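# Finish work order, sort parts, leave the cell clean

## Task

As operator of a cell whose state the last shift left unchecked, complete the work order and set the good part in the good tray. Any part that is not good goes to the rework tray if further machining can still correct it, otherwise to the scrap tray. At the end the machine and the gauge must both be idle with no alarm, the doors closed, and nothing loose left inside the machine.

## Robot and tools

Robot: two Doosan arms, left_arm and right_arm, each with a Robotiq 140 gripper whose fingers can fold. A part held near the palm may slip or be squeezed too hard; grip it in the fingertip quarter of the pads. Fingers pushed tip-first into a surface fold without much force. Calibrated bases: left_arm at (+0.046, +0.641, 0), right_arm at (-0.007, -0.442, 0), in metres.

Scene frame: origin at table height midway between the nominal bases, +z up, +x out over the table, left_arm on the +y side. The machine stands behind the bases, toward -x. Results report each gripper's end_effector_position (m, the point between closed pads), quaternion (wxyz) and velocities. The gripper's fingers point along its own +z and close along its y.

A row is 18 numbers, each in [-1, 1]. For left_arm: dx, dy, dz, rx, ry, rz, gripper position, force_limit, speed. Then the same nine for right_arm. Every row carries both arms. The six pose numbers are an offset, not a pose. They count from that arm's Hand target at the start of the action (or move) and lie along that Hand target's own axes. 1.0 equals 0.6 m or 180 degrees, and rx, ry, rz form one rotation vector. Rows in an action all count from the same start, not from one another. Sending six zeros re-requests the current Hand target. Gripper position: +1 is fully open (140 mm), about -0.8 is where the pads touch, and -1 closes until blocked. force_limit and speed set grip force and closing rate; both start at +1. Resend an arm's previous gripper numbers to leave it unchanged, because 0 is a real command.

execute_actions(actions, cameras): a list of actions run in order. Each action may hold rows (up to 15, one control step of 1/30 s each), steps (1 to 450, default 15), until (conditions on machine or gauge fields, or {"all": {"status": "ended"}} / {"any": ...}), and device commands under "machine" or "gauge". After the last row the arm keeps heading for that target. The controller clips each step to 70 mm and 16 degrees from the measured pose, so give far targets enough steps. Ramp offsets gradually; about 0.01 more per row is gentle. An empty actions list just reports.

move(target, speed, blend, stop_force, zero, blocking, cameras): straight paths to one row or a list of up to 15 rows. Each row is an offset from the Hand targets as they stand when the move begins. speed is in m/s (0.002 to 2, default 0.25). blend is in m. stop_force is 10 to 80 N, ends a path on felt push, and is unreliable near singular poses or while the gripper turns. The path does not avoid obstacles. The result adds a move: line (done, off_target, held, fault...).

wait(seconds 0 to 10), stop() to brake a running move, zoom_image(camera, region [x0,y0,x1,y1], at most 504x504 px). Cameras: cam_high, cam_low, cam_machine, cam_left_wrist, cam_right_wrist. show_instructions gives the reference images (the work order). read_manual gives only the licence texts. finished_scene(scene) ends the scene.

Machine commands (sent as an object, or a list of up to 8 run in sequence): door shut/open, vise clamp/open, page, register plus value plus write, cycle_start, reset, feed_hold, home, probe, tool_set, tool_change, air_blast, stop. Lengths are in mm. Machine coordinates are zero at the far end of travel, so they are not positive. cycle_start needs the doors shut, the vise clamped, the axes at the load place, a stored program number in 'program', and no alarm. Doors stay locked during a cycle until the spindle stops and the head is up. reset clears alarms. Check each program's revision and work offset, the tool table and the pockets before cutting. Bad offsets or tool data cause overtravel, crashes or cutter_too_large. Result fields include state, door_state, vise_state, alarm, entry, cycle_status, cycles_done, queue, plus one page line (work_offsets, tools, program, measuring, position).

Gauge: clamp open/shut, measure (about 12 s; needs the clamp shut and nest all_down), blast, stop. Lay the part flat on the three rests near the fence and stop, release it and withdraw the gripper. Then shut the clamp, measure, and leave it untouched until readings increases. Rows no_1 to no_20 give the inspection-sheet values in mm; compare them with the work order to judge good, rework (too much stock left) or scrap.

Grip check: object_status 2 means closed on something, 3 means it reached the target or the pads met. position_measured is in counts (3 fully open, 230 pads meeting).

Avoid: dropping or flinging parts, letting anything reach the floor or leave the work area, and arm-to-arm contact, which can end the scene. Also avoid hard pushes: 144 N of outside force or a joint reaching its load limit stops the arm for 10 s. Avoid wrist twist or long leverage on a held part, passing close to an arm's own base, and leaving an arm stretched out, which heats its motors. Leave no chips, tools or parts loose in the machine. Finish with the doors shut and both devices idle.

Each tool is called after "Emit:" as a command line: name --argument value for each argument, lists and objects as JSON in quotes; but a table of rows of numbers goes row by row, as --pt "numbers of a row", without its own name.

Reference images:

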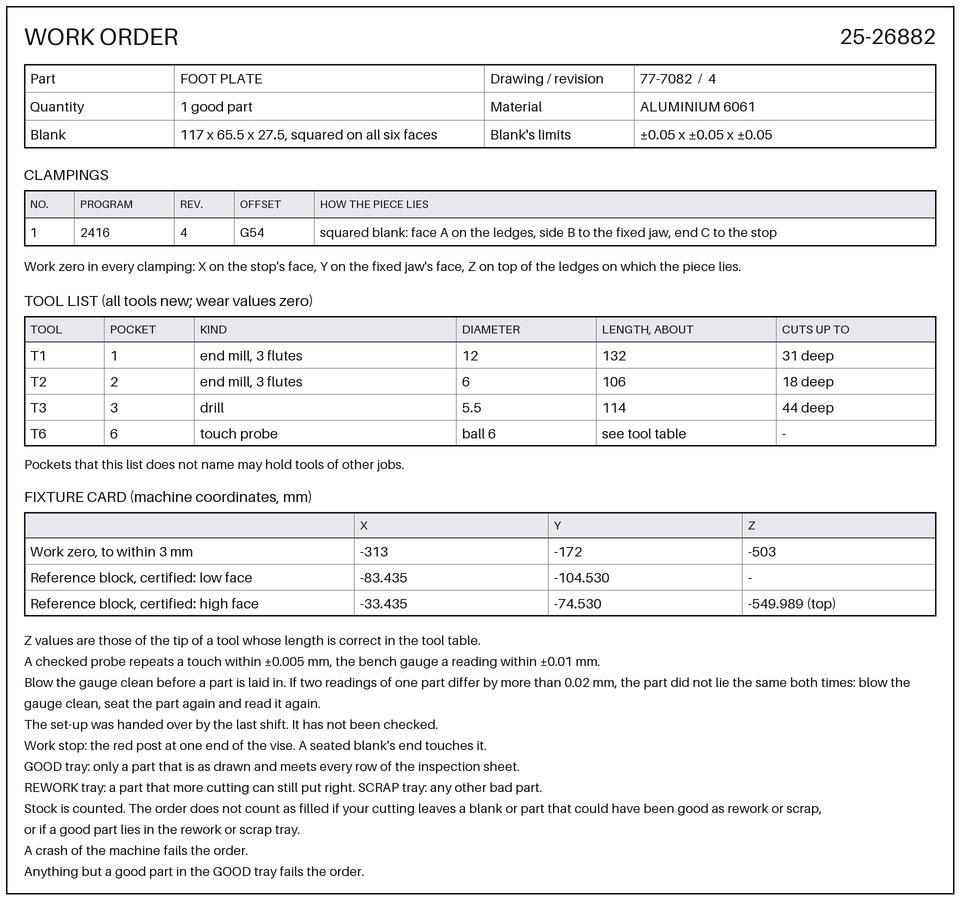

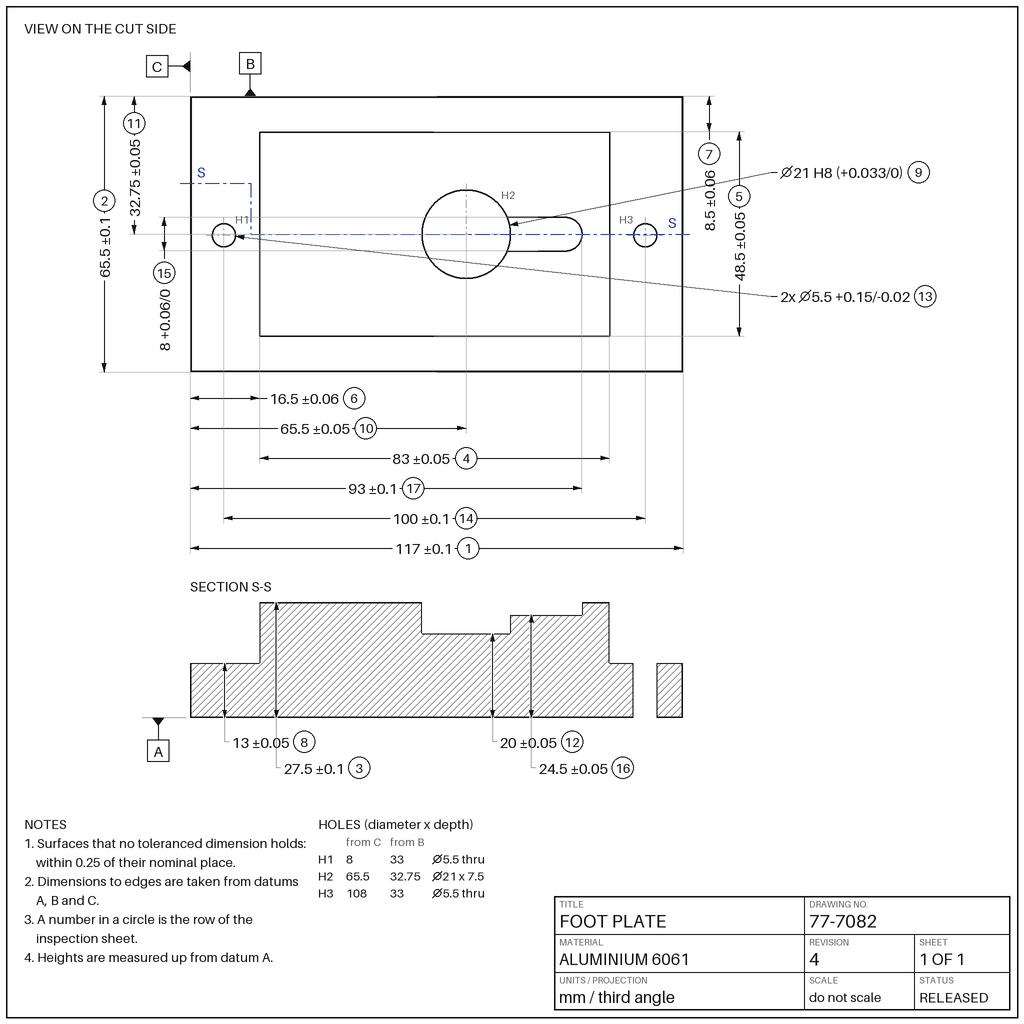

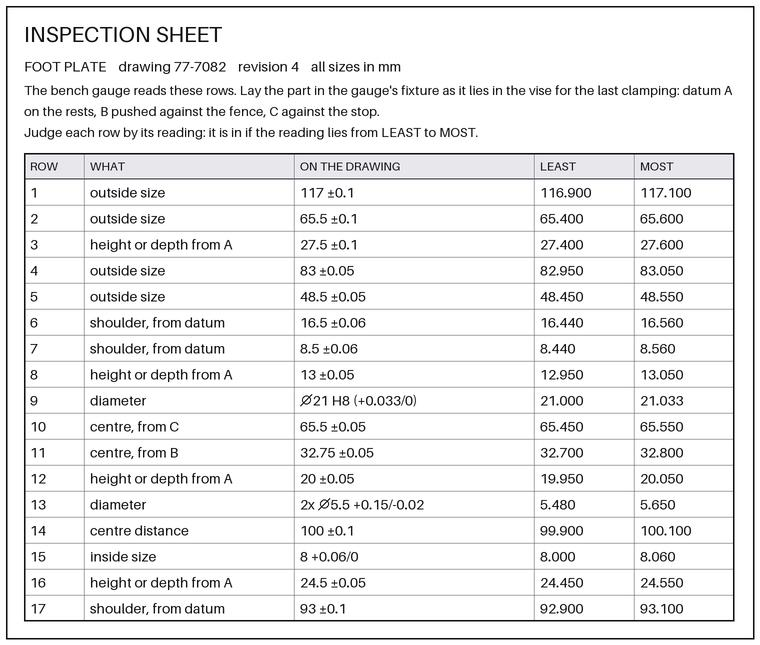

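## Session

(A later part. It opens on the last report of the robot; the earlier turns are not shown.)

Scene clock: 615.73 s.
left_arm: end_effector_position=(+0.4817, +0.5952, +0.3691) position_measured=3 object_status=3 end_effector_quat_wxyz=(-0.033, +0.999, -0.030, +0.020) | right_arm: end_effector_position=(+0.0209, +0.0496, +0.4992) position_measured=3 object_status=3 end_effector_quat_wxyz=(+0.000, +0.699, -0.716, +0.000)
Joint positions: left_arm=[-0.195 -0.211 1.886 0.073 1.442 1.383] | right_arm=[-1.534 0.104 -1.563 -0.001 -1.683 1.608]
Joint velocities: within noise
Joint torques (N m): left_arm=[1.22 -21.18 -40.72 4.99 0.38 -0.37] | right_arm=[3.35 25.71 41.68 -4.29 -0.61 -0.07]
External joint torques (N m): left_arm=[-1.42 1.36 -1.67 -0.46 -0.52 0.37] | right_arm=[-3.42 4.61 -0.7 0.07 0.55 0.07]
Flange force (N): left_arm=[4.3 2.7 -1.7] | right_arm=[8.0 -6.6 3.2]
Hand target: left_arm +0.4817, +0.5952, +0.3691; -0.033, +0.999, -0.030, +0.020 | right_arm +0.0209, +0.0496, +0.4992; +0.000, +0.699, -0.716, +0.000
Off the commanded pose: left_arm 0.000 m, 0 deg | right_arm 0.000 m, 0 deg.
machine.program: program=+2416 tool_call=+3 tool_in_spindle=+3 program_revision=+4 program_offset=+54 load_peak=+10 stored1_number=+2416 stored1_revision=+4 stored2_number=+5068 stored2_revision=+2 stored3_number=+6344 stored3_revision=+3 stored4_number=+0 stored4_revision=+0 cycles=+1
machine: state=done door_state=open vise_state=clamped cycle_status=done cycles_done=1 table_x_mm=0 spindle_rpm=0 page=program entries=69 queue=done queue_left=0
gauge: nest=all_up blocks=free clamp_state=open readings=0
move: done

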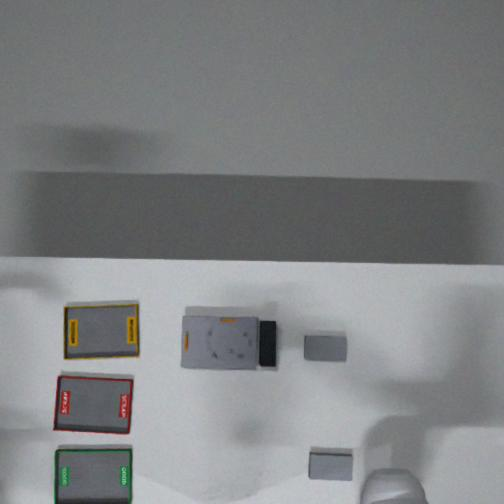

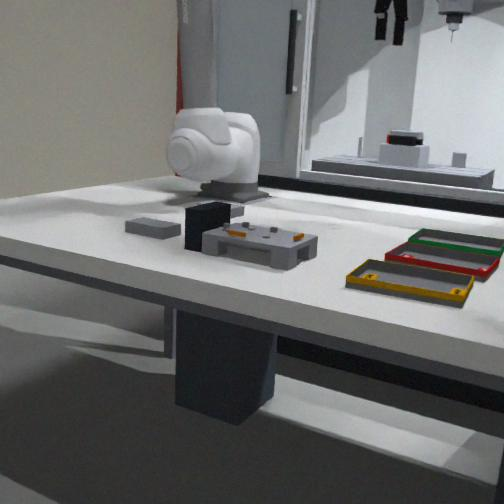

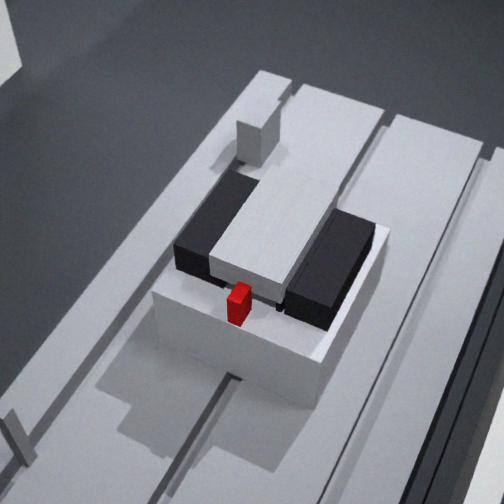

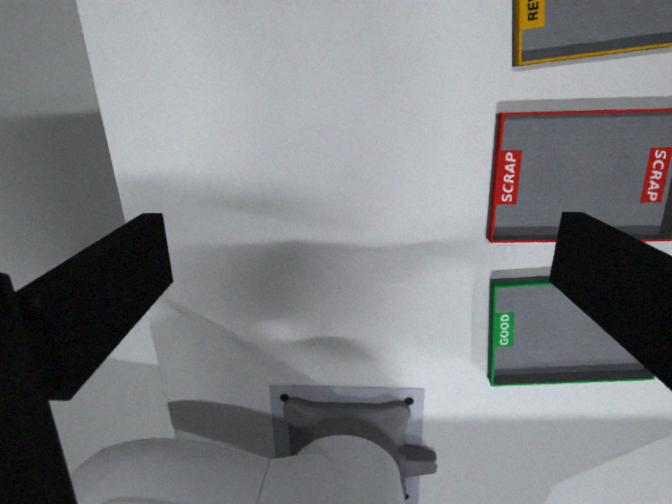

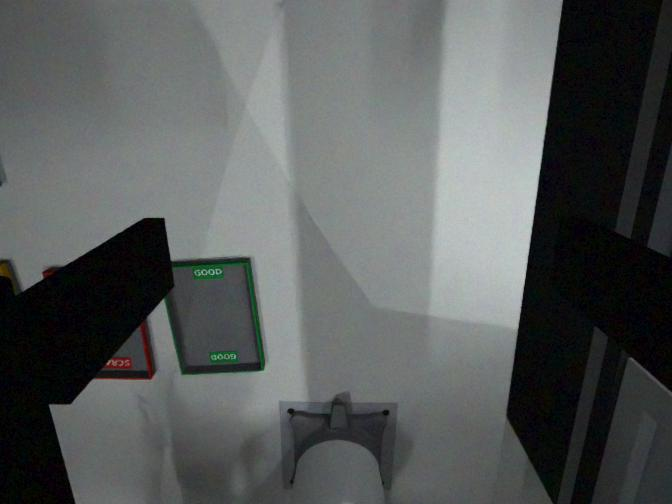

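Emit:
move --target '[0,0,0,0,0,0,1,1,1, 0.008,0.367,0,0,0,-0.5,1,1,1]' --speed 0.3 --cameras '["cam_right_wrist","cam_low"]'

Scene clock: 632.67 s.
left_arm: end_effector_position=(+0.4817, +0.5952, +0.3691) position_measured=3 object_status=3 end_effector_quat_wxyz=(-0.033, +0.999, -0.030, +0.020) | right_arm: end_effector_position=(-0.1993, +0.0502, +0.4991) position_measured=3 object_status=3 end_effector_quat_wxyz=(+0.000, +1.000, -0.012, +0.000)
Joint positions: left_arm=[-0.195 -0.211 1.886 0.073 1.442 1.383] | right_arm=[-1.109 0.047 -1.51 -0.001 -1.678 0.462]
Joint velocities: within noise
Joint torques (N m): left_arm=[1.53 -20.77 -40.71 4.97 0.39 -0.4] | right_arm=[2.74 31 41.82 -4.47 -0.62 -0.29]
External joint torques (N m): left_arm=[-1.53 0.55 -1.68 -0.43 -0.51 0.4] | right_arm=[-2.86 5.73 -0.45 0.18 0.59 0.29]
Flange force (N): left_arm=[2.9 2.7 -1.9] | right_arm=[8.2 6.9 2.9]
Hand target: left_arm +0.4817, +0.5952, +0.3691; -0.033, +0.999, -0.030, +0.020 | right_arm -0.1994, +0.0501, +0.4991; +0.000, +1.000, -0.012, +0.000
Off the commanded pose: left_arm 0.000 m, 0 deg | right_arm 0.000 m, 0 deg.
machine.program: program=+2416 tool_call=+3 tool_in_spindle=+3 program_revision=+4 program_offset=+54 load_peak=+10 stored1_number=+2416 stored1_revision=+4 stored2_number=+5068 stored2_revision=+2 stored3_number=+6344 stored3_revision=+3 stored4_number=+0 stored4_revision=+0 cycles=+1
machine: state=done door_state=open vise_state=clamped cycle_status=done cycles_done=1 table_x_mm=0 spindle_rpm=0 page=program entries=69 queue=done queue_left=0
gauge: nest=all_up blocks=free clamp_state=open readings=0
move: done
Images, in order (width x height): cam_low 504x504, cam_right_wrist 672x504.

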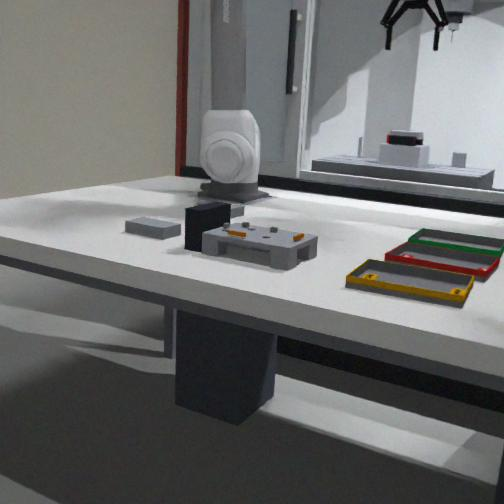

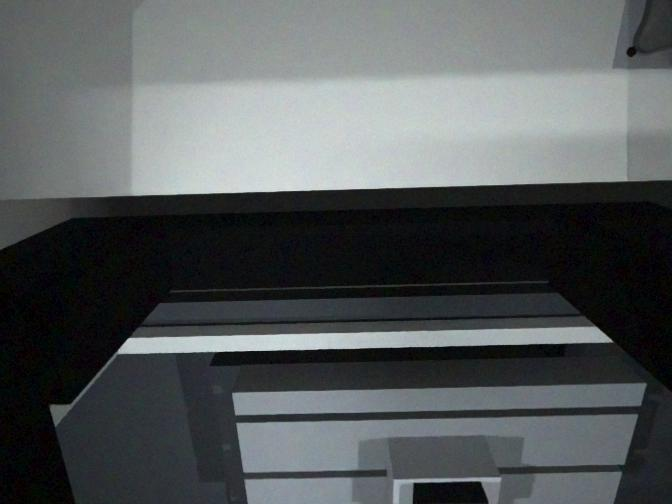

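Emit:
move --target '[0,0,0,0,0,0,1,1,1, -0.494,0.262,0.03,0,0,0,1,1,1]' --speed 0.25 --cameras '["cam_right_wrist","cam_low","cam_machine"]'

Scene clock: 651.53 s.
left_arm: end_effector_position=(+0.4817, +0.5952, +0.3691) position_measured=3 object_status=3 end_effector_quat_wxyz=(-0.033, +0.999, -0.030, +0.020) | right_arm: end_effector_position=(-0.4994, -0.0999, +0.4809) position_measured=3 object_status=3 end_effector_quat_wxyz=(+0.000, +1.000, -0.012, +0.000)
Joint positions: left_arm=[-0.195 -0.211 1.886 0.073 1.442 1.383] | right_arm=[-0.526 -0.066 -1.429 0 -1.647 1.045]
Joint velocities: within noise
Joint torques (N m): left_arm=[1.28 -20.79 -40.8 5.04 0.37 -0.44] | right_arm=[2.88 42.96 41.38 -4.42 -0.33 0.1]
External joint torques (N m): left_arm=[-1.21 0.05 -1.65 -0.49 -0.49 0.44] | right_arm=[-3.09 4.68 -0.3 0.16 0.28 -0.1]
Flange force (N): left_arm=[2.2 1.8 -2.0] | right_arm=[9.5 -0.1 1.7]
Hand target: left_arm +0.4817, +0.5952, +0.3691; -0.033, +0.999, -0.030, +0.020 | right_arm -0.4995, -0.0999, +0.4809; +0.000, +1.000, -0.012, +0.000
Off the commanded pose: left_arm 0.000 m, 0 deg | right_arm 0.000 m, 0 deg.
machine.program: program=+2416 tool_call=+3 tool_in_spindle=+3 program_revision=+4 program_offset=+54 load_peak=+10 stored1_number=+2416 stored1_revision=+4 stored2_number=+5068 stored2_revision=+2 stored3_number=+6344 stored3_revision=+3 stored4_number=+0 stored4_revision=+0 cycles=+1
machine: state=done door_state=open vise_state=clamped cycle_status=done cycles_done=1 table_x_mm=0 spindle_rpm=0 page=program entries=69 queue=done queue_left=0
gauge: nest=all_up blocks=free clamp_state=open readings=0
move: done
Images, in order (width x height): cam_low 504x504, cam_machine 504x504, cam_right_wrist 672x504.

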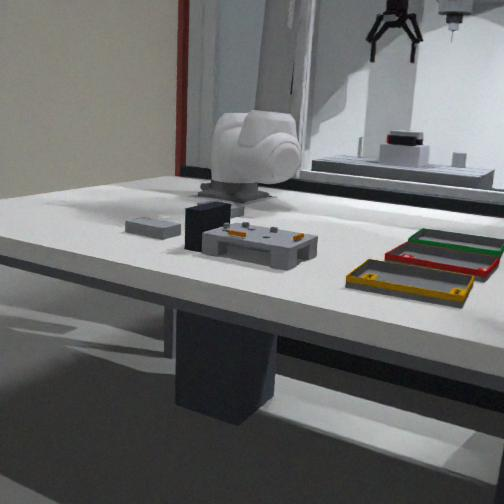

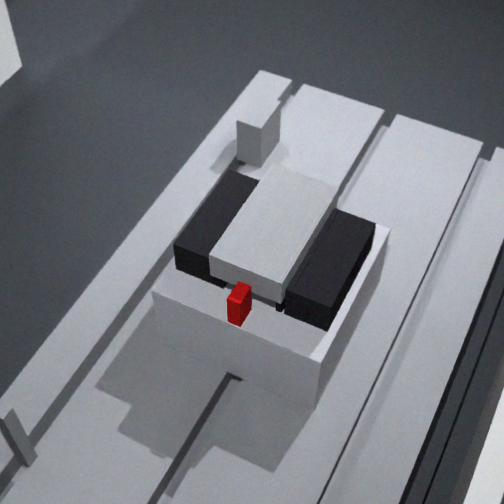

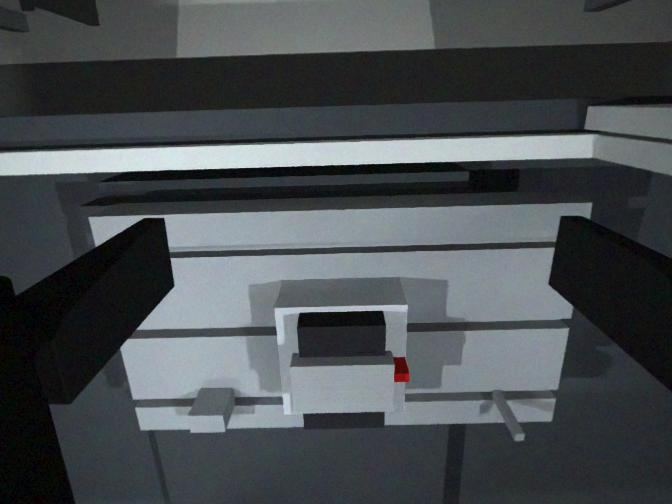

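Emit:
zoom_image --camera "cam_right_wrist" --region '[250, 260, 450, 440]'

Scaled by 2.520.

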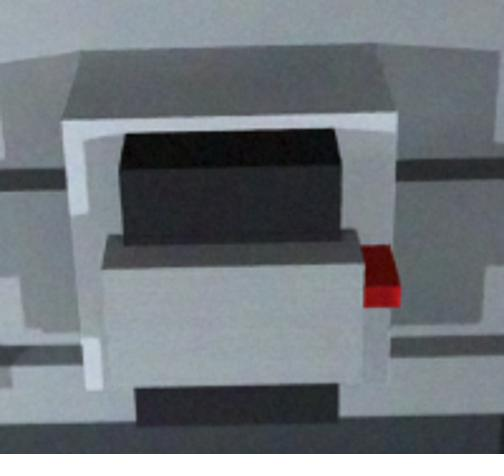

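Emit:
move --target '[0,0,0,0,0,0,1,1,1, 0.494,-0.25,-0.03,0,0,0,1,1,1]' --speed 0.3 --cameras '["cam_right_wrist","cam_machine"]'

Emit:
execute_actions --actions '[{"machine":[{"door":"shut"},{"register":"tool_call","value":6,"write":true,"page":"measuring"},{"tool_change":true},{"register":"probe_x","value":-302,"write":true},{"register":"probe_y","value":-180,"write":true},{"register":"probe_z","value":-464,"write":true},{"register":"probe_move_z","value":-30,"write":true,"probe":true}],"steps":450,"until":{"machine":{"queue":["!=","running"]}}},{"steps":450,"until":{"machine":{"queue":["!=","running"]}}},{"steps":2}]' --cameras '["cam_machine"]'

Scene clock: 672.03 s.
left_arm: end_effector_position=(+0.4817, +0.5952, +0.3691) position_measured=3 object_status=3 end_effector_quat_wxyz=(-0.033, +0.999, -0.030, +0.020) | right_arm: end_effector_position=(-0.1996, +0.0429, +0.4991) position_measured=3 object_status=3 end_effector_quat_wxyz=(+0.000, +1.000, -0.012, +0.000)
Joint positions: left_arm=[-0.195 -0.211 1.886 0.073 1.442 1.383] | right_arm=[-1.103 0.057 -1.52 -0.001 -1.679 0.468]
Joint velocities: within noise
Joint torques (N m): left_arm=[1.38 -20.77 -40.51 5 0.34 -0.41] | right_arm=[2.44 30.48 41.8 -4.34 -0.52 -0.2]
External joint torques (N m): left_arm=[-1.39 0.62 -1.98 -0.45 -0.48 0.41] | right_arm=[-2.49 4.8 -0.69 0.06 0.49 0.2]
Flange force (N): left_arm=[3.5 2.4 -2.4] | right_arm=[7.3 6.0 3.1]
Hand target: left_arm +0.4817, +0.5952, +0.3691; -0.033, +0.999, -0.030, +0.020 | right_arm -0.1996, +0.0429, +0.4991; +0.000, +1.000, -0.012, +0.000
Off the commanded pose: left_arm 0.000 m, 0 deg | right_arm 0.000 m, 0 deg.
machine.program: program=+2416 tool_call=+3 tool_in_spindle=+3 program_revision=+4 program_offset=+54 load_peak=+10 stored1_number=+2416 stored1_revision=+4 stored2_number=+5068 stored2_revision=+2 stored3_number=+6344 stored3_revision=+3 stored4_number=+0 stored4_revision=+0 cycles=+1
machine: state=done door_state=open vise_state=clamped cycle_status=done cycles_done=1 table_x_mm=0 spindle_rpm=0 page=program entries=69 queue=done queue_left=0
gauge: nest=all_up blocks=free clamp_state=open readings=0
move: done
Images, in order (width x height): cam_machine 504x504, cam_right_wrist 672x504.

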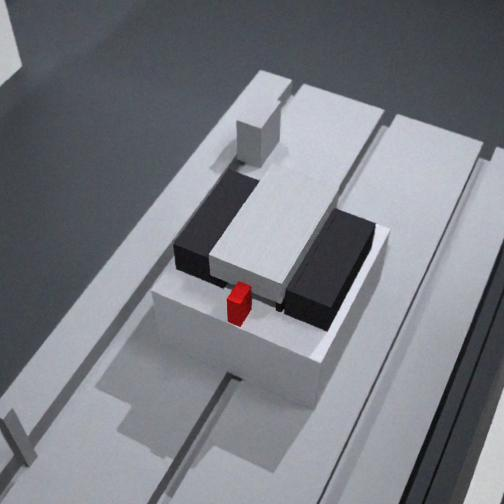

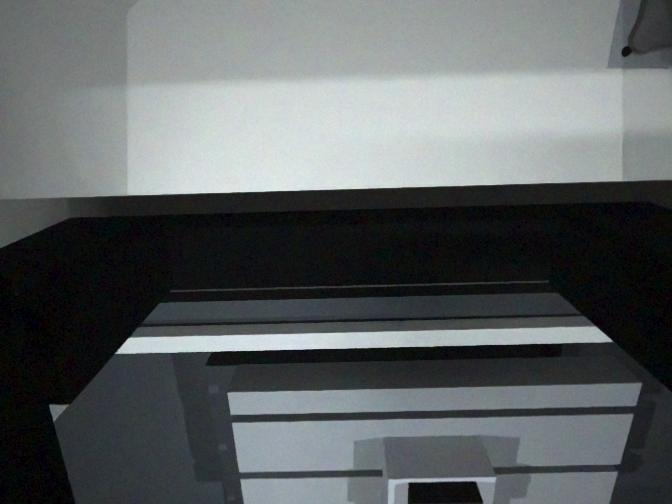

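Scene clock: 690.23 s.
left_arm: end_effector_position=(+0.4817, +0.5952, +0.3691) position_measured=3 object_status=3 end_effector_quat_wxyz=(-0.033, +0.999, -0.030, +0.020) | right_arm: end_effector_position=(-0.1996, +0.0429, +0.4991) position_measured=3 object_status=3 end_effector_quat_wxyz=(+0.000, +1.000, -0.012, +0.000)
Joint positions: left_arm=[-0.195 -0.211 1.886 0.073 1.442 1.383] | right_arm=[-1.103 0.057 -1.52 -0.001 -1.679 0.468]
Joint velocities: within noise
Joint torques (N m): left_arm=[1.04 -21.24 -40.63 4.99 0.37 -0.38] | right_arm=[2.39 29.53 41.61 -4.34 -0.45 -0.07]
External joint torques (N m): left_arm=[-1.14 0.98 -1.67 -0.47 -0.49 0.38] | right_arm=[-2.46 5.57 -0.43 0.06 0.43 0.07]
External joint torques at the end of the 1st action: left_arm=[-0.94 0.41 -1.82 -0.47 -0.5 0.42] | right_arm=[-2.64 5.45 -0.36 0.12 0.62 0.18]
External joint torques at the end of the 2nd action: left_arm=[-1.31 0.91 -1.5 -0.53 -0.5 0.42] | right_arm=[-2.6 5.69 -0.82 0.12 0.62 0.06]
Flange force (N): left_arm=[3.8 1.9 -1.8] | right_arm=[7.9 6.7 2.6]
Flange force at the end of the 1st action (N): left_arm=[3.1 1.3 -2.1] | right_arm=[7.8 6.4 2.8]
Flange force at the end of the 2nd action (N): left_arm=[3.4 2.2 -1.5] | right_arm=[8.4 7.3 3.7]
Hand target: left_arm +0.4817, +0.5952, +0.3691; -0.033, +0.999, -0.030, +0.020 | right_arm -0.1996, +0.0429, +0.4991; +0.000, +1.000, -0.012, +0.000
Tool commands: left_gripper/position=+1.0 left_gripper/force_limit=+1.0 left_gripper/speed=+1.0 right_gripper/position=+1.0 right_gripper/force_limit=+1.0 right_gripper/speed=+1.0
Off the commanded pose: left_arm 0.000 m, 0 deg | right_arm 0.000 m, 0 deg.
machine.measuring: probe_x=-302.000 probe_y=-180.000 probe_z=-464.000 probe_move_x=+0.000 probe_move_y=+0.000 probe_move_z=-30.000 probe_radius=+2.990 probe_off_x=+0.000 probe_off_y=+0.000 setter_z=-520.000 probe_touched=+1 probe_found_x=-302.000 probe_found_y=-180.000 probe_found_z=-489.799 set_length=+113.644 set_diameter=+5.500
machine: state=done door_state=shut vise_state=clamped cycle_status=done cycles_done=1 table_x_mm=0 spindle_rpm=0 page=measuring entries=76 queue=done queue_left=0
gauge: nest=all_up blocks=free clamp_state=open readings=0
Images, in order (width x height): cam_machine 504x504.

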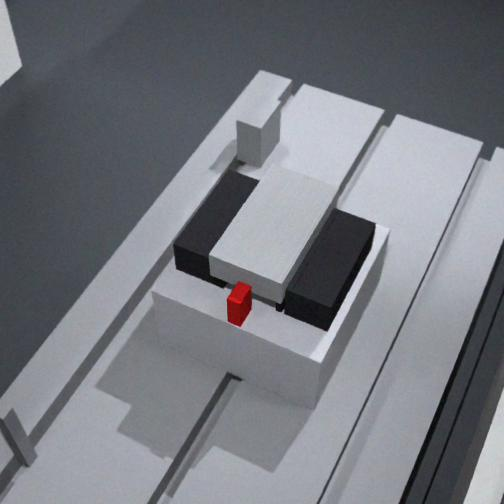

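Emit:
execute_actions --actions '[{"machine":[{"door":"open"},{"vise":"open"}],"steps":150,"until":{"machine":{"queue":["!=","running"]}}},{"steps":30}]' --cameras '["cam_machine"]'

Scene clock: 700.03 s.
left_arm: end_effector_position=(+0.4817, +0.5952, +0.3691) position_measured=3 object_status=3 end_effector_quat_wxyz=(-0.033, +0.999, -0.030, +0.020) | right_arm: end_effector_position=(-0.1996, +0.0429, +0.4991) position_measured=3 object_status=3 end_effector_quat_wxyz=(+0.000, +1.000, -0.012, +0.000)
Joint positions: left_arm=[-0.195 -0.211 1.886 0.073 1.442 1.383] | right_arm=[-1.103 0.057 -1.52 -0.001 -1.679 0.468]
Joint velocities: within noise
Joint torques (N m): left_arm=[1.49 -20.98 -40.73 5.02 0.41 -0.37] | right_arm=[1.5 29.79 41.67 -4.34 -0.56 -0.13]
External joint torques (N m): left_arm=[-1.55 0.65 -1.55 -0.51 -0.53 0.37] | right_arm=[-1.59 5.65 -0.47 0.06 0.53 0.13]
External joint torques at the end of the 1st action: left_arm=[-1.41 1.54 -1.45 -0.46 -0.53 0.42] | right_arm=[-1.9 5.63 -0.25 0.02 0.57 0.08]
Flange force (N): left_arm=[2.9 2.8 -1.6] | right_arm=[6.3 7.7 2.8]
Flange force at the end of the 1st action (N): left_arm=[4.3 2.6 -1.3] | right_arm=[6.8 7.0 2.5]
Hand target: left_arm +0.4817, +0.5952, +0.3691; -0.033, +0.999, -0.030, +0.020 | right_arm -0.1996, +0.0429, +0.4991; +0.000, +1.000, -0.012, +0.000
Tool commands: left_gripper/position=+1.0 left_gripper/force_limit=+1.0 left_gripper/speed=+1.0 right_gripper/position=+1.0 right_gripper/force_limit=+1.0 right_gripper/speed=+1.0
Off the commanded pose: left_arm 0.000 m, 0 deg | right_arm 0.000 m, 0 deg.
machine.measuring: probe_x=-302.000 probe_y=-180.000 probe_z=-464.000 probe_move_x=+0.000 probe_move_y=+0.000 probe_move_z=-30.000 probe_radius=+2.990 probe_off_x=+0.000 probe_off_y=+0.000 setter_z=-520.000 probe_touched=+1 probe_found_x=-302.000 probe_found_y=-180.000 probe_found_z=-489.799 set_length=+113.644 set_diameter=+5.500
machine: state=idle door_state=open vise_state=open cycle_status=done cycles_done=1 table_x_mm=0 spindle_rpm=0 page=measuring entries=76 queue=done queue_left=0
gauge: nest=all_up blocks=free clamp_state=open readings=0
Images, in order (width x height): cam_machine 504x504.

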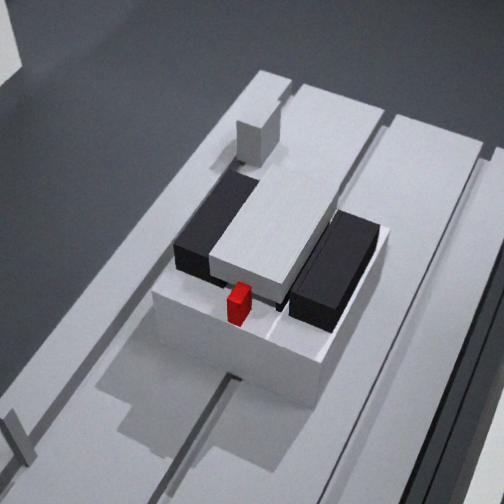

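Emit:
move --pt "0 0 0 0 0 0 1 1 1 -0.494 0.245 0.033 0 0 -0.25 0.235 0.3 -0.5" --pt "0 0 0 0 0 0 1 1 1 -0.931 0.2525 0.133 0 0 -0.508 0.235 0.3 -0.5" --blend 0.05 --speed 0.3 --cameras '["cam_right_wrist","cam_low","cam_machine"]'

Scene clock: 758.67 s.
left_arm: end_effector_position=(+0.4817, +0.5952, +0.3691) position_measured=3 object_status=3 end_effector_quat_wxyz=(-0.033, +0.999, -0.030, +0.020) | right_arm: end_effector_position=(-0.7391, -0.0957, +0.4239) position_measured=100 object_status=3 end_effector_quat_wxyz=(-0.001, +0.731, +0.683, +0.000)
Joint positions: left_arm=[-0.195 -0.211 1.886 0.073 1.442 1.383] | right_arm=[-0.376 -0.415 -1.09 -0.001 -1.634 -0.331]
Joint velocities: within noise
Joint torques (N m): left_arm=[1.37 -21.1 -40.7 5 0.39 -0.39] | right_arm=[15.48 58.67 39.21 -4.91 -1.68 -0.18]
External joint torques (N m): left_arm=[-1.35 0.58 -1.54 -0.48 -0.51 0.39] | right_arm=[-15.68 23.9 2.08 0.61 1.69 0.18]
External joint torques when the fault began: right_arm=[-56.33 118.86 -3.54 1.08 7.26 0.33]
Flange force (N): left_arm=[2.8 2.3 -1.6] | right_arm=[3.8 42.8 1.8]
Flange force when the fault began (N): right_arm=[-18.9 237.8 33.8]
Hand target: left_arm +0.4817, +0.5952, +0.3691; -0.033, +0.999, -0.030, +0.020 | right_arm -0.7391, -0.0957, +0.4239; -0.001, +0.731, +0.683, +0.000 (not the last commanded pose)
Tool commands: left_gripper/position=+1.0 left_gripper/force_limit=+1.0 left_gripper/speed=+1.0 right_gripper/position=+0.231373 right_gripper/force_limit=+0.301961 right_gripper/speed=-0.498039
Off the commanded pose: left_arm 0.000 m, 0 deg | right_arm 0.023 m, 4 deg.
FORCE FAULT: contact force on the right arm reached its limit, and that arm stopped for 10 seconds. The contact can be on any part of that arm, not only on its tool. That arm's remaining commands of this call were not run. That arm's target is now where it stood when the stop ended, not its last command. That arm accepts commands again.
machine.measuring: probe_x=-302.000 probe_y=-180.000 probe_z=-464.000 probe_move_x=+0.000 probe_move_y=+0.000 probe_move_z=-30.000 probe_radius=+2.990 probe_off_x=+0.000 probe_off_y=+0.000 setter_z=-520.000 probe_touched=+1 probe_found_x=-302.000 probe_found_y=-180.000 probe_found_z=-489.799 set_length=+113.644 set_diameter=+5.500
machine: state=idle door_state=open vise_state=open cycle_status=done cycles_done=1 table_x_mm=0 spindle_rpm=0 page=measuring entries=76 queue=done queue_left=0
gauge: nest=all_up blocks=free clamp_state=open readings=0
move: fault (right_arm)
Images, in order (width x height): cam_low 504x504, cam_machine 504x504, cam_right_wrist 672x504.

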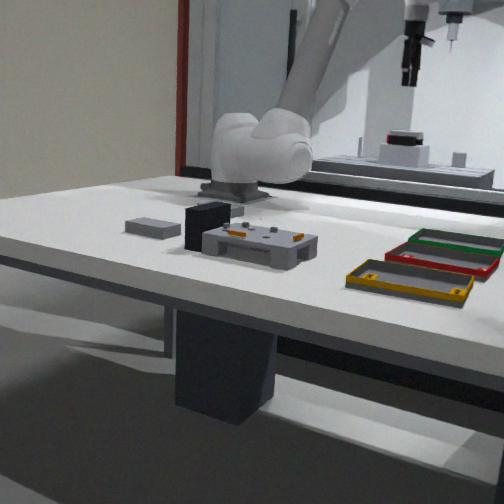

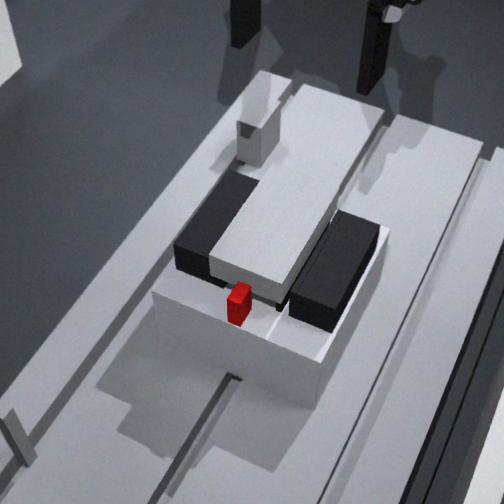

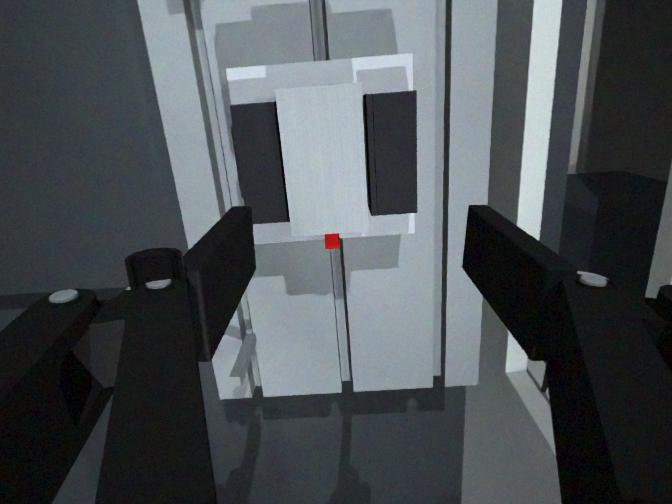

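Emit:
move --pt "0 0 0 0 0 0 1 1 1 0.094 0.144 0 0 0 0 0.231373 0.301961 -0.498039" --pt "0 0 0 0 0 0 1 1 1 0.094 0.144 0.233 0 0 -0.022 0.231373 0.301961 -0.498039" --speed 0.15 --cameras '["cam_right_wrist","cam_low"]'

Scene clock: 786.47 s.
left_arm: end_effector_position=(+0.4817, +0.5952, +0.3691) position_measured=3 object_status=3 end_effector_quat_wxyz=(-0.033, +0.999, -0.030, +0.020) | right_arm: end_effector_position=(-0.6493, -0.0450, +0.2840) position_measured=100 object_status=3 end_effector_quat_wxyz=(-0.001, +0.707, +0.708, +0.000)
Joint positions: left_arm=[-0.195 -0.211 1.886 0.073 1.442 1.383] | right_arm=[-0.484 -0.341 -1.447 0 -1.351 -0.509]
Joint velocities: within noise
Joint torques (N m): left_arm=[1.12 -20.84 -40.59 5.02 0.43 -0.42] | right_arm=[1.62 68.39 41.13 -4.32 -0.32 -0.18]
External joint torques (N m): left_arm=[-1.14 0.39 -1.79 -0.49 -0.56 0.41] | right_arm=[-1.84 6.44 -0.5 0.11 0.35 0.18]
Flange force (N): left_arm=[3.0 1.7 -2.0] | right_arm=[-4.1 10.9 -1.0]
Hand target: left_arm +0.4817, +0.5952, +0.3691; -0.033, +0.999, -0.030, +0.020 | right_arm -0.6493, -0.0450, +0.2840; -0.001, +0.707, +0.708, +0.000
Off the commanded pose: left_arm 0.000 m, 0 deg | right_arm 0.000 m, 0 deg.
machine.measuring: probe_x=-302.000 probe_y=-180.000 probe_z=-464.000 probe_move_x=+0.000 probe_move_y=+0.000 probe_move_z=-30.000 probe_radius=+2.990 probe_off_x=+0.000 probe_off_y=+0.000 setter_z=-520.000 probe_touched=+1 probe_found_x=-302.000 probe_found_y=-180.000 probe_found_z=-489.799 set_length=+113.644 set_diameter=+5.500
machine: state=idle door_state=open vise_state=open cycle_status=done cycles_done=1 table_x_mm=0 spindle_rpm=0 page=measuring entries=76 queue=done queue_left=0
gauge: nest=all_up blocks=free clamp_state=open readings=0
move: done
Images, in order (width x height): cam_low 504x504, cam_right_wrist 672x504.

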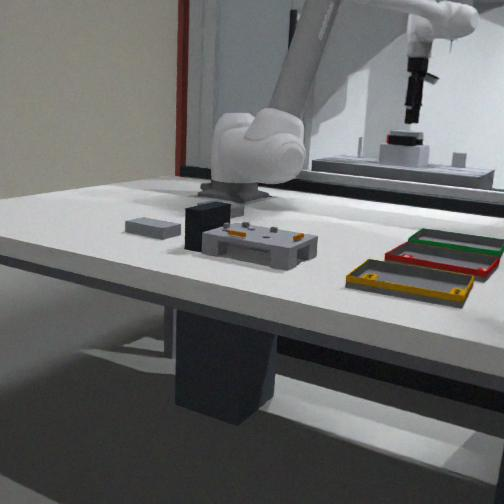

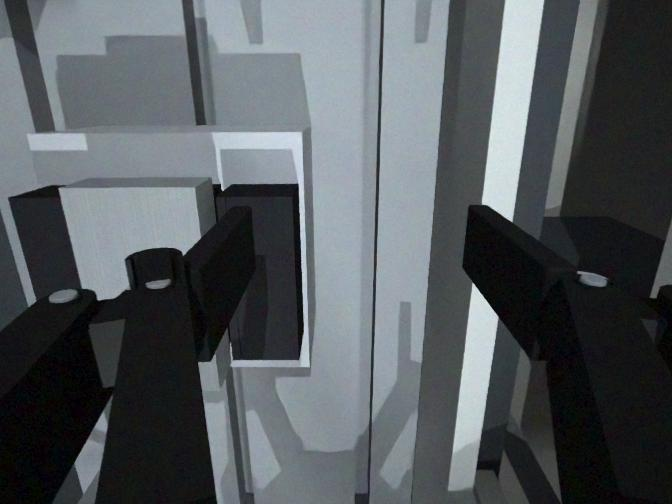

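Emit:
move --target '[0,0,0,0,0,0,1,1,1, -0.0717,-0.16,-0.013,0,0,0,0.231373,0.301961,-0.498039]' --speed 0.08 --stop_force 20 --cameras '["cam_right_wrist","cam_low","cam_machine"]'

Scene clock: 805.17 s.
left_arm: end_effector_position=(+0.4817, +0.5952, +0.3691) position_measured=3 object_status=3 end_effector_quat_wxyz=(-0.033, +0.999, -0.030, +0.020) | right_arm: end_effector_position=(-0.7453, -0.0882, +0.2919) position_measured=100 object_status=3 end_effector_quat_wxyz=(-0.001, +0.707, +0.708, +0.000)
Joint positions: left_arm=[-0.195 -0.211 1.886 0.073 1.442 1.383] | right_arm=[-0.381 -0.441 -1.289 -0.001 -1.409 -0.406]
Joint velocities: within noise
Joint torques (N m): left_arm=[0.95 -21.07 -40.74 5.04 0.36 -0.4] | right_arm=[2.61 78.77 41.41 -4.33 -0.48 -0.26]
External joint torques (N m): left_arm=[-0.98 1.04 -1.51 -0.52 -0.48 0.39] | right_arm=[-2.71 5.6 -0.6 0.1 0.5 0.26]
Flange force (N): left_arm=[3.7 1.5 -1.5] | right_arm=[-2.1 11.3 0.2]
Hand target: left_arm +0.4817, +0.5952, +0.3691; -0.033, +0.999, -0.030, +0.020 | right_arm -0.7453, -0.0882, +0.2919; -0.001, +0.707, +0.708, +0.000
Off the commanded pose: left_arm 0.000 m, 0 deg | right_arm 0.000 m, 0 deg.
machine.measuring: probe_x=-302.000 probe_y=-180.000 probe_z=-464.000 probe_move_x=+0.000 probe_move_y=+0.000 probe_move_z=-30.000 probe_radius=+2.990 probe_off_x=+0.000 probe_off_y=+0.000 setter_z=-520.000 probe_touched=+1 probe_found_x=-302.000 probe_found_y=-180.000 probe_found_z=-489.799 set_length=+113.644 set_diameter=+5.500
machine: state=idle door_state=open vise_state=open cycle_status=done cycles_done=1 table_x_mm=0 spindle_rpm=0 page=measuring entries=76 queue=done queue_left=0
gauge: nest=all_up blocks=free clamp_state=open readings=0
move: done
Images, in order (width x height): cam_low 504x504, cam_machine 504x504, cam_right_wrist 672x504.

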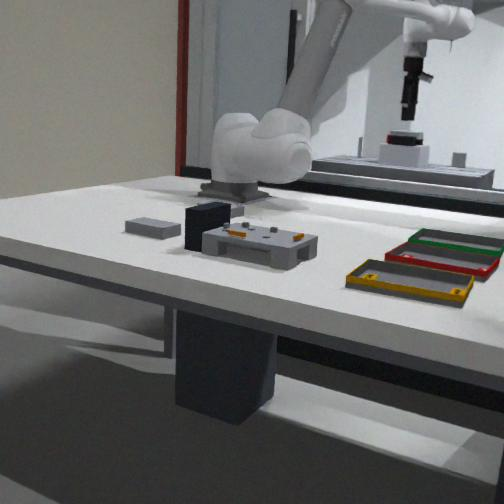

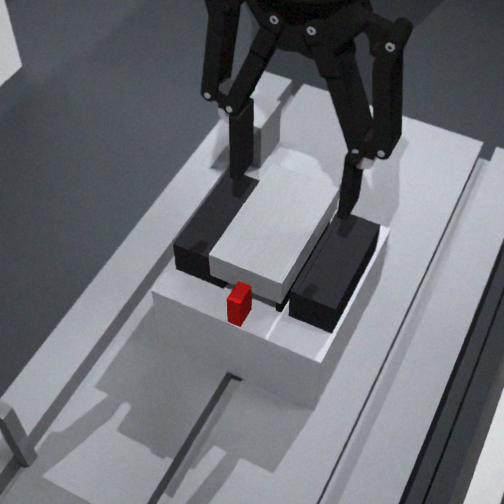

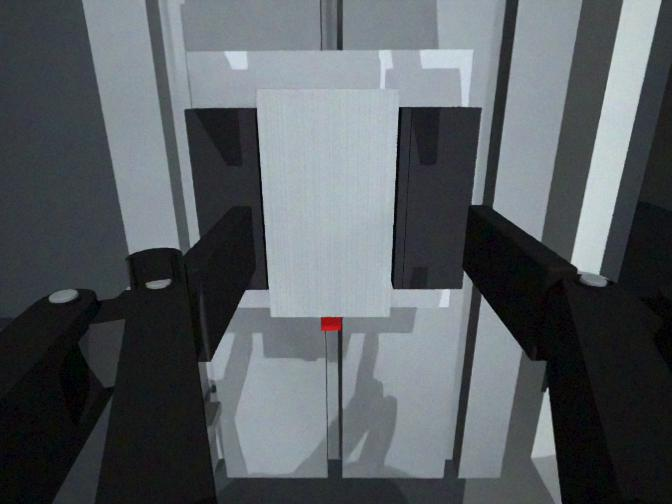

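Emit:
move --target '[0,0,0,0,0,0,1,1,1, 0.0017,-0.0195,0.07,0,0,0,0.231373,0.301961,-0.498039]' --speed 0.03 --stop_force 15 --cameras '["cam_right_wrist","cam_machine"]'

Scene clock: 819.07 s.
left_arm: end_effector_position=(+0.4817, +0.5952, +0.3691) position_measured=3 object_status=3 end_effector_quat_wxyz=(-0.033, +0.999, -0.030, +0.020) | right_arm: end_effector_position=(-0.7570, -0.0871, +0.2499) position_measured=100 object_status=3 end_effector_quat_wxyz=(-0.001, +0.707, +0.708, +0.000)
Joint positions: left_arm=[-0.195 -0.211 1.886 0.073 1.442 1.383] | right_arm=[-0.377 -0.473 -1.318 -0.001 -1.348 -0.401]
Joint velocities: within noise
Joint torques (N m): left_arm=[1.07 -20.79 -40.66 5.04 0.34 -0.4] | right_arm=[2.14 80.97 41.01 -4.25 -0.54 -0.04]
External joint torques (N m): left_arm=[-1.06 0.65 -1.55 -0.52 -0.46 0.4] | right_arm=[-2.32 5.72 -0.77 0.07 0.55 0.04]
Flange force (N): left_arm=[3.1 1.6 -1.7] | right_arm=[-2.5 11.6 -0.2]
Hand target: left_arm +0.4817, +0.5952, +0.3691; -0.033, +0.999, -0.030, +0.020 | right_arm -0.7570, -0.0871, +0.2500; -0.001, +0.707, +0.708, +0.000
Off the commanded pose: left_arm 0.000 m, 0 deg | right_arm 0.000 m, 0 deg.
machine.measuring: probe_x=-302.000 probe_y=-180.000 probe_z=-464.000 probe_move_x=+0.000 probe_move_y=+0.000 probe_move_z=-30.000 probe_radius=+2.990 probe_off_x=+0.000 probe_off_y=+0.000 setter_z=-520.000 probe_touched=+1 probe_found_x=-302.000 probe_found_y=-180.000 probe_found_z=-489.799 set_length=+113.644 set_diameter=+5.500
machine: state=idle door_state=open vise_state=open cycle_status=done cycles_done=1 table_x_mm=0 spindle_rpm=0 page=measuring entries=76 queue=done queue_left=0
gauge: nest=all_up blocks=free clamp_state=open readings=0
move: done
Images, in order (width x height): cam_machine 504x504, cam_right_wrist 672x504.

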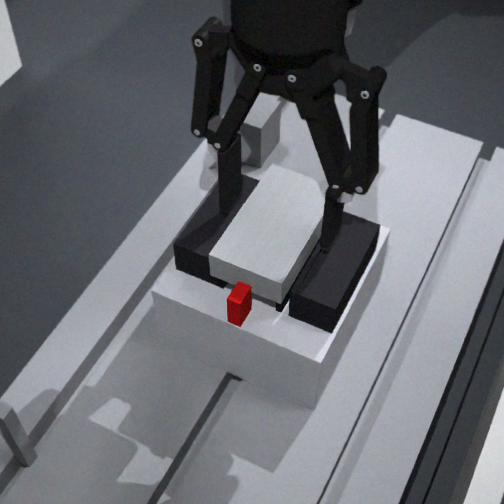

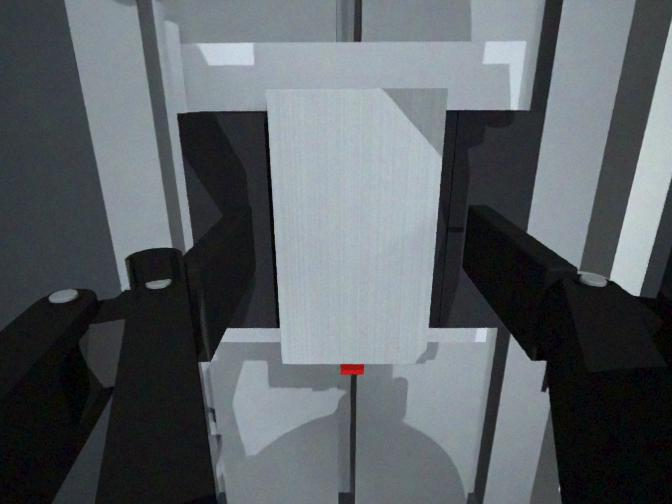

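Emit:
move --target '[0,0,0,0,0,0,1,1,1, 0,0,0.0083,0,0,0,0.231373,0.301961,-0.498039]' --speed 0.02 --stop_force 15 --cameras '[]'

Emit:
execute_actions --actions '[{"rows":[[0,0,0,0,0,0,1,1,1, 0,0,0,0,0,0,-1,0.3,-1]],"steps":75}]' --cameras '["cam_right_wrist","cam_machine"]'

Scene clock: 830.67 s.
left_arm: end_effector_position=(+0.4817, +0.5952, +0.3691) position_measured=3 object_status=3 end_effector_quat_wxyz=(-0.033, +0.999, -0.030, +0.020) | right_arm: end_effector_position=(-0.7571, -0.0871, +0.2450) position_measured=100 object_status=3 end_effector_quat_wxyz=(-0.001, +0.707, +0.708, +0.000)
Joint positions: left_arm=[-0.195 -0.211 1.886 0.073 1.442 1.383] | right_arm=[-0.377 -0.475 -1.324 -0.001 -1.34 -0.401]
Joint velocities: within noise
Joint torques (N m): left_arm=[1.28 -21.2 -40.78 5.03 0.43 -0.43] | right_arm=[2.1 81.37 40.56 -4.27 -0.54 -0.07]
External joint torques (N m): left_arm=[-1.28 0.9 -1.65 -0.48 -0.56 0.43] | right_arm=[-2.38 5.71 -0.33 0.08 0.54 0.07]
Flange force (N): left_arm=[3.6 2.1 -1.6] | right_arm=[-1.9 10.6 -0.9]
Hand target: left_arm +0.4817, +0.5952, +0.3691; -0.033, +0.999, -0.030, +0.020 | right_arm -0.7571, -0.0871, +0.2450; -0.001, +0.707, +0.708, +0.000
Off the commanded pose: left_arm 0.000 m, 0 deg | right_arm 0.000 m, 0 deg.
machine.measuring: probe_x=-302.000 probe_y=-180.000 probe_z=-464.000 probe_move_x=+0.000 probe_move_y=+0.000 probe_move_z=-30.000 probe_radius=+2.990 probe_off_x=+0.000 probe_off_y=+0.000 setter_z=-520.000 probe_touched=+1 probe_found_x=-302.000 probe_found_y=-180.000 probe_found_z=-489.799 set_length=+113.644 set_diameter=+5.500
machine: state=idle door_state=open vise_state=open cycle_status=done cycles_done=1 table_x_mm=0 spindle_rpm=0 page=measuring entries=76 queue=done queue_left=0
gauge: nest=all_up blocks=free clamp_state=open readings=0
move: done
No camera images: "cameras" was empty.

Scene clock: 833.37 s.
left_arm: end_effector_position=(+0.4817, +0.5952, +0.3691) position_measured=3 object_status=3 end_effector_quat_wxyz=(-0.033, +0.999, -0.030, +0.020) | right_arm: end_effector_position=(-0.7571, -0.0871, +0.2450) position_measured=133 object_status=2 end_effector_quat_wxyz=(-0.001, +0.707, +0.708, +0.000)
Joint positions: left_arm=[-0.195 -0.211 1.886 0.073 1.442 1.383] | right_arm=[-0.377 -0.475 -1.324 -0.001 -1.34 -0.401]
Joint velocities: within noise
Joint torques (N m): left_arm=[1.29 -21.09 -40.81 5.06 0.36 -0.39] | right_arm=[0.1 66.67 29.72 -4.93 -2.02 -0.13]
External joint torques (N m): left_arm=[-1.32 0.87 -1.41 -0.55 -0.48 0.39] | right_arm=[-0.34 20.41 10.62 0.74 2.03 0.13]
Flange force (N): left_arm=[3.1 2.3 -1.4] | right_arm=[-3.4 7.8 -17.8]
Hand target: left_arm +0.4817, +0.5952, +0.3691; -0.033, +0.999, -0.030, +0.020 | right_arm -0.7571, -0.0871, +0.2450; -0.001, +0.707, +0.708, +0.000
Off the commanded pose: left_arm 0.000 m, 0 deg | right_arm 0.000 m, 0 deg.
machine.measuring: probe_x=-302.000 probe_y=-180.000 probe_z=-464.000 probe_move_x=+0.000 probe_move_y=+0.000 probe_move_z=-30.000 probe_radius=+2.990 probe_off_x=+0.000 probe_off_y=+0.000 setter_z=-520.000 probe_touched=+1 probe_found_x=-302.000 probe_found_y=-180.000 probe_found_z=-489.799 set_length=+113.644 set_diameter=+5.500
machine: state=idle door_state=open vise_state=open cycle_status=done cycles_done=1 table_x_mm=0 spindle_rpm=0 page=measuring entries=76 queue=done queue_left=0
gauge: nest=all_up blocks=free clamp_state=open readings=0
Images, in order (width x height): cam_machine 504x504, cam_right_wrist 672x504.

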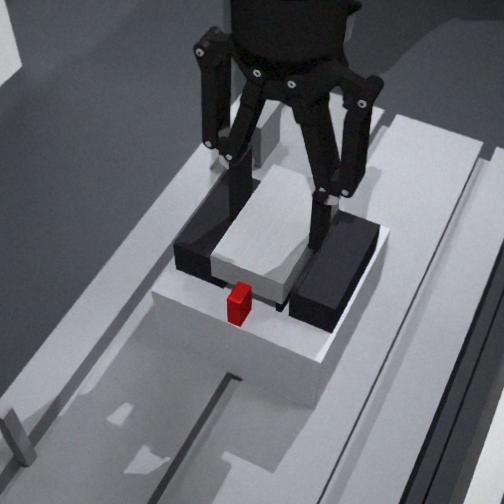

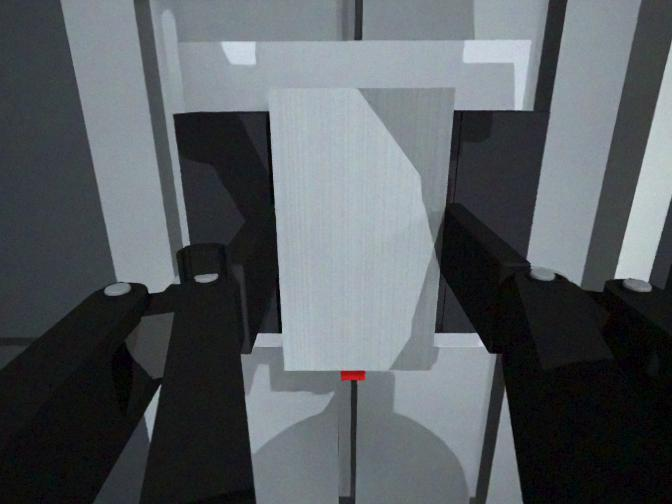

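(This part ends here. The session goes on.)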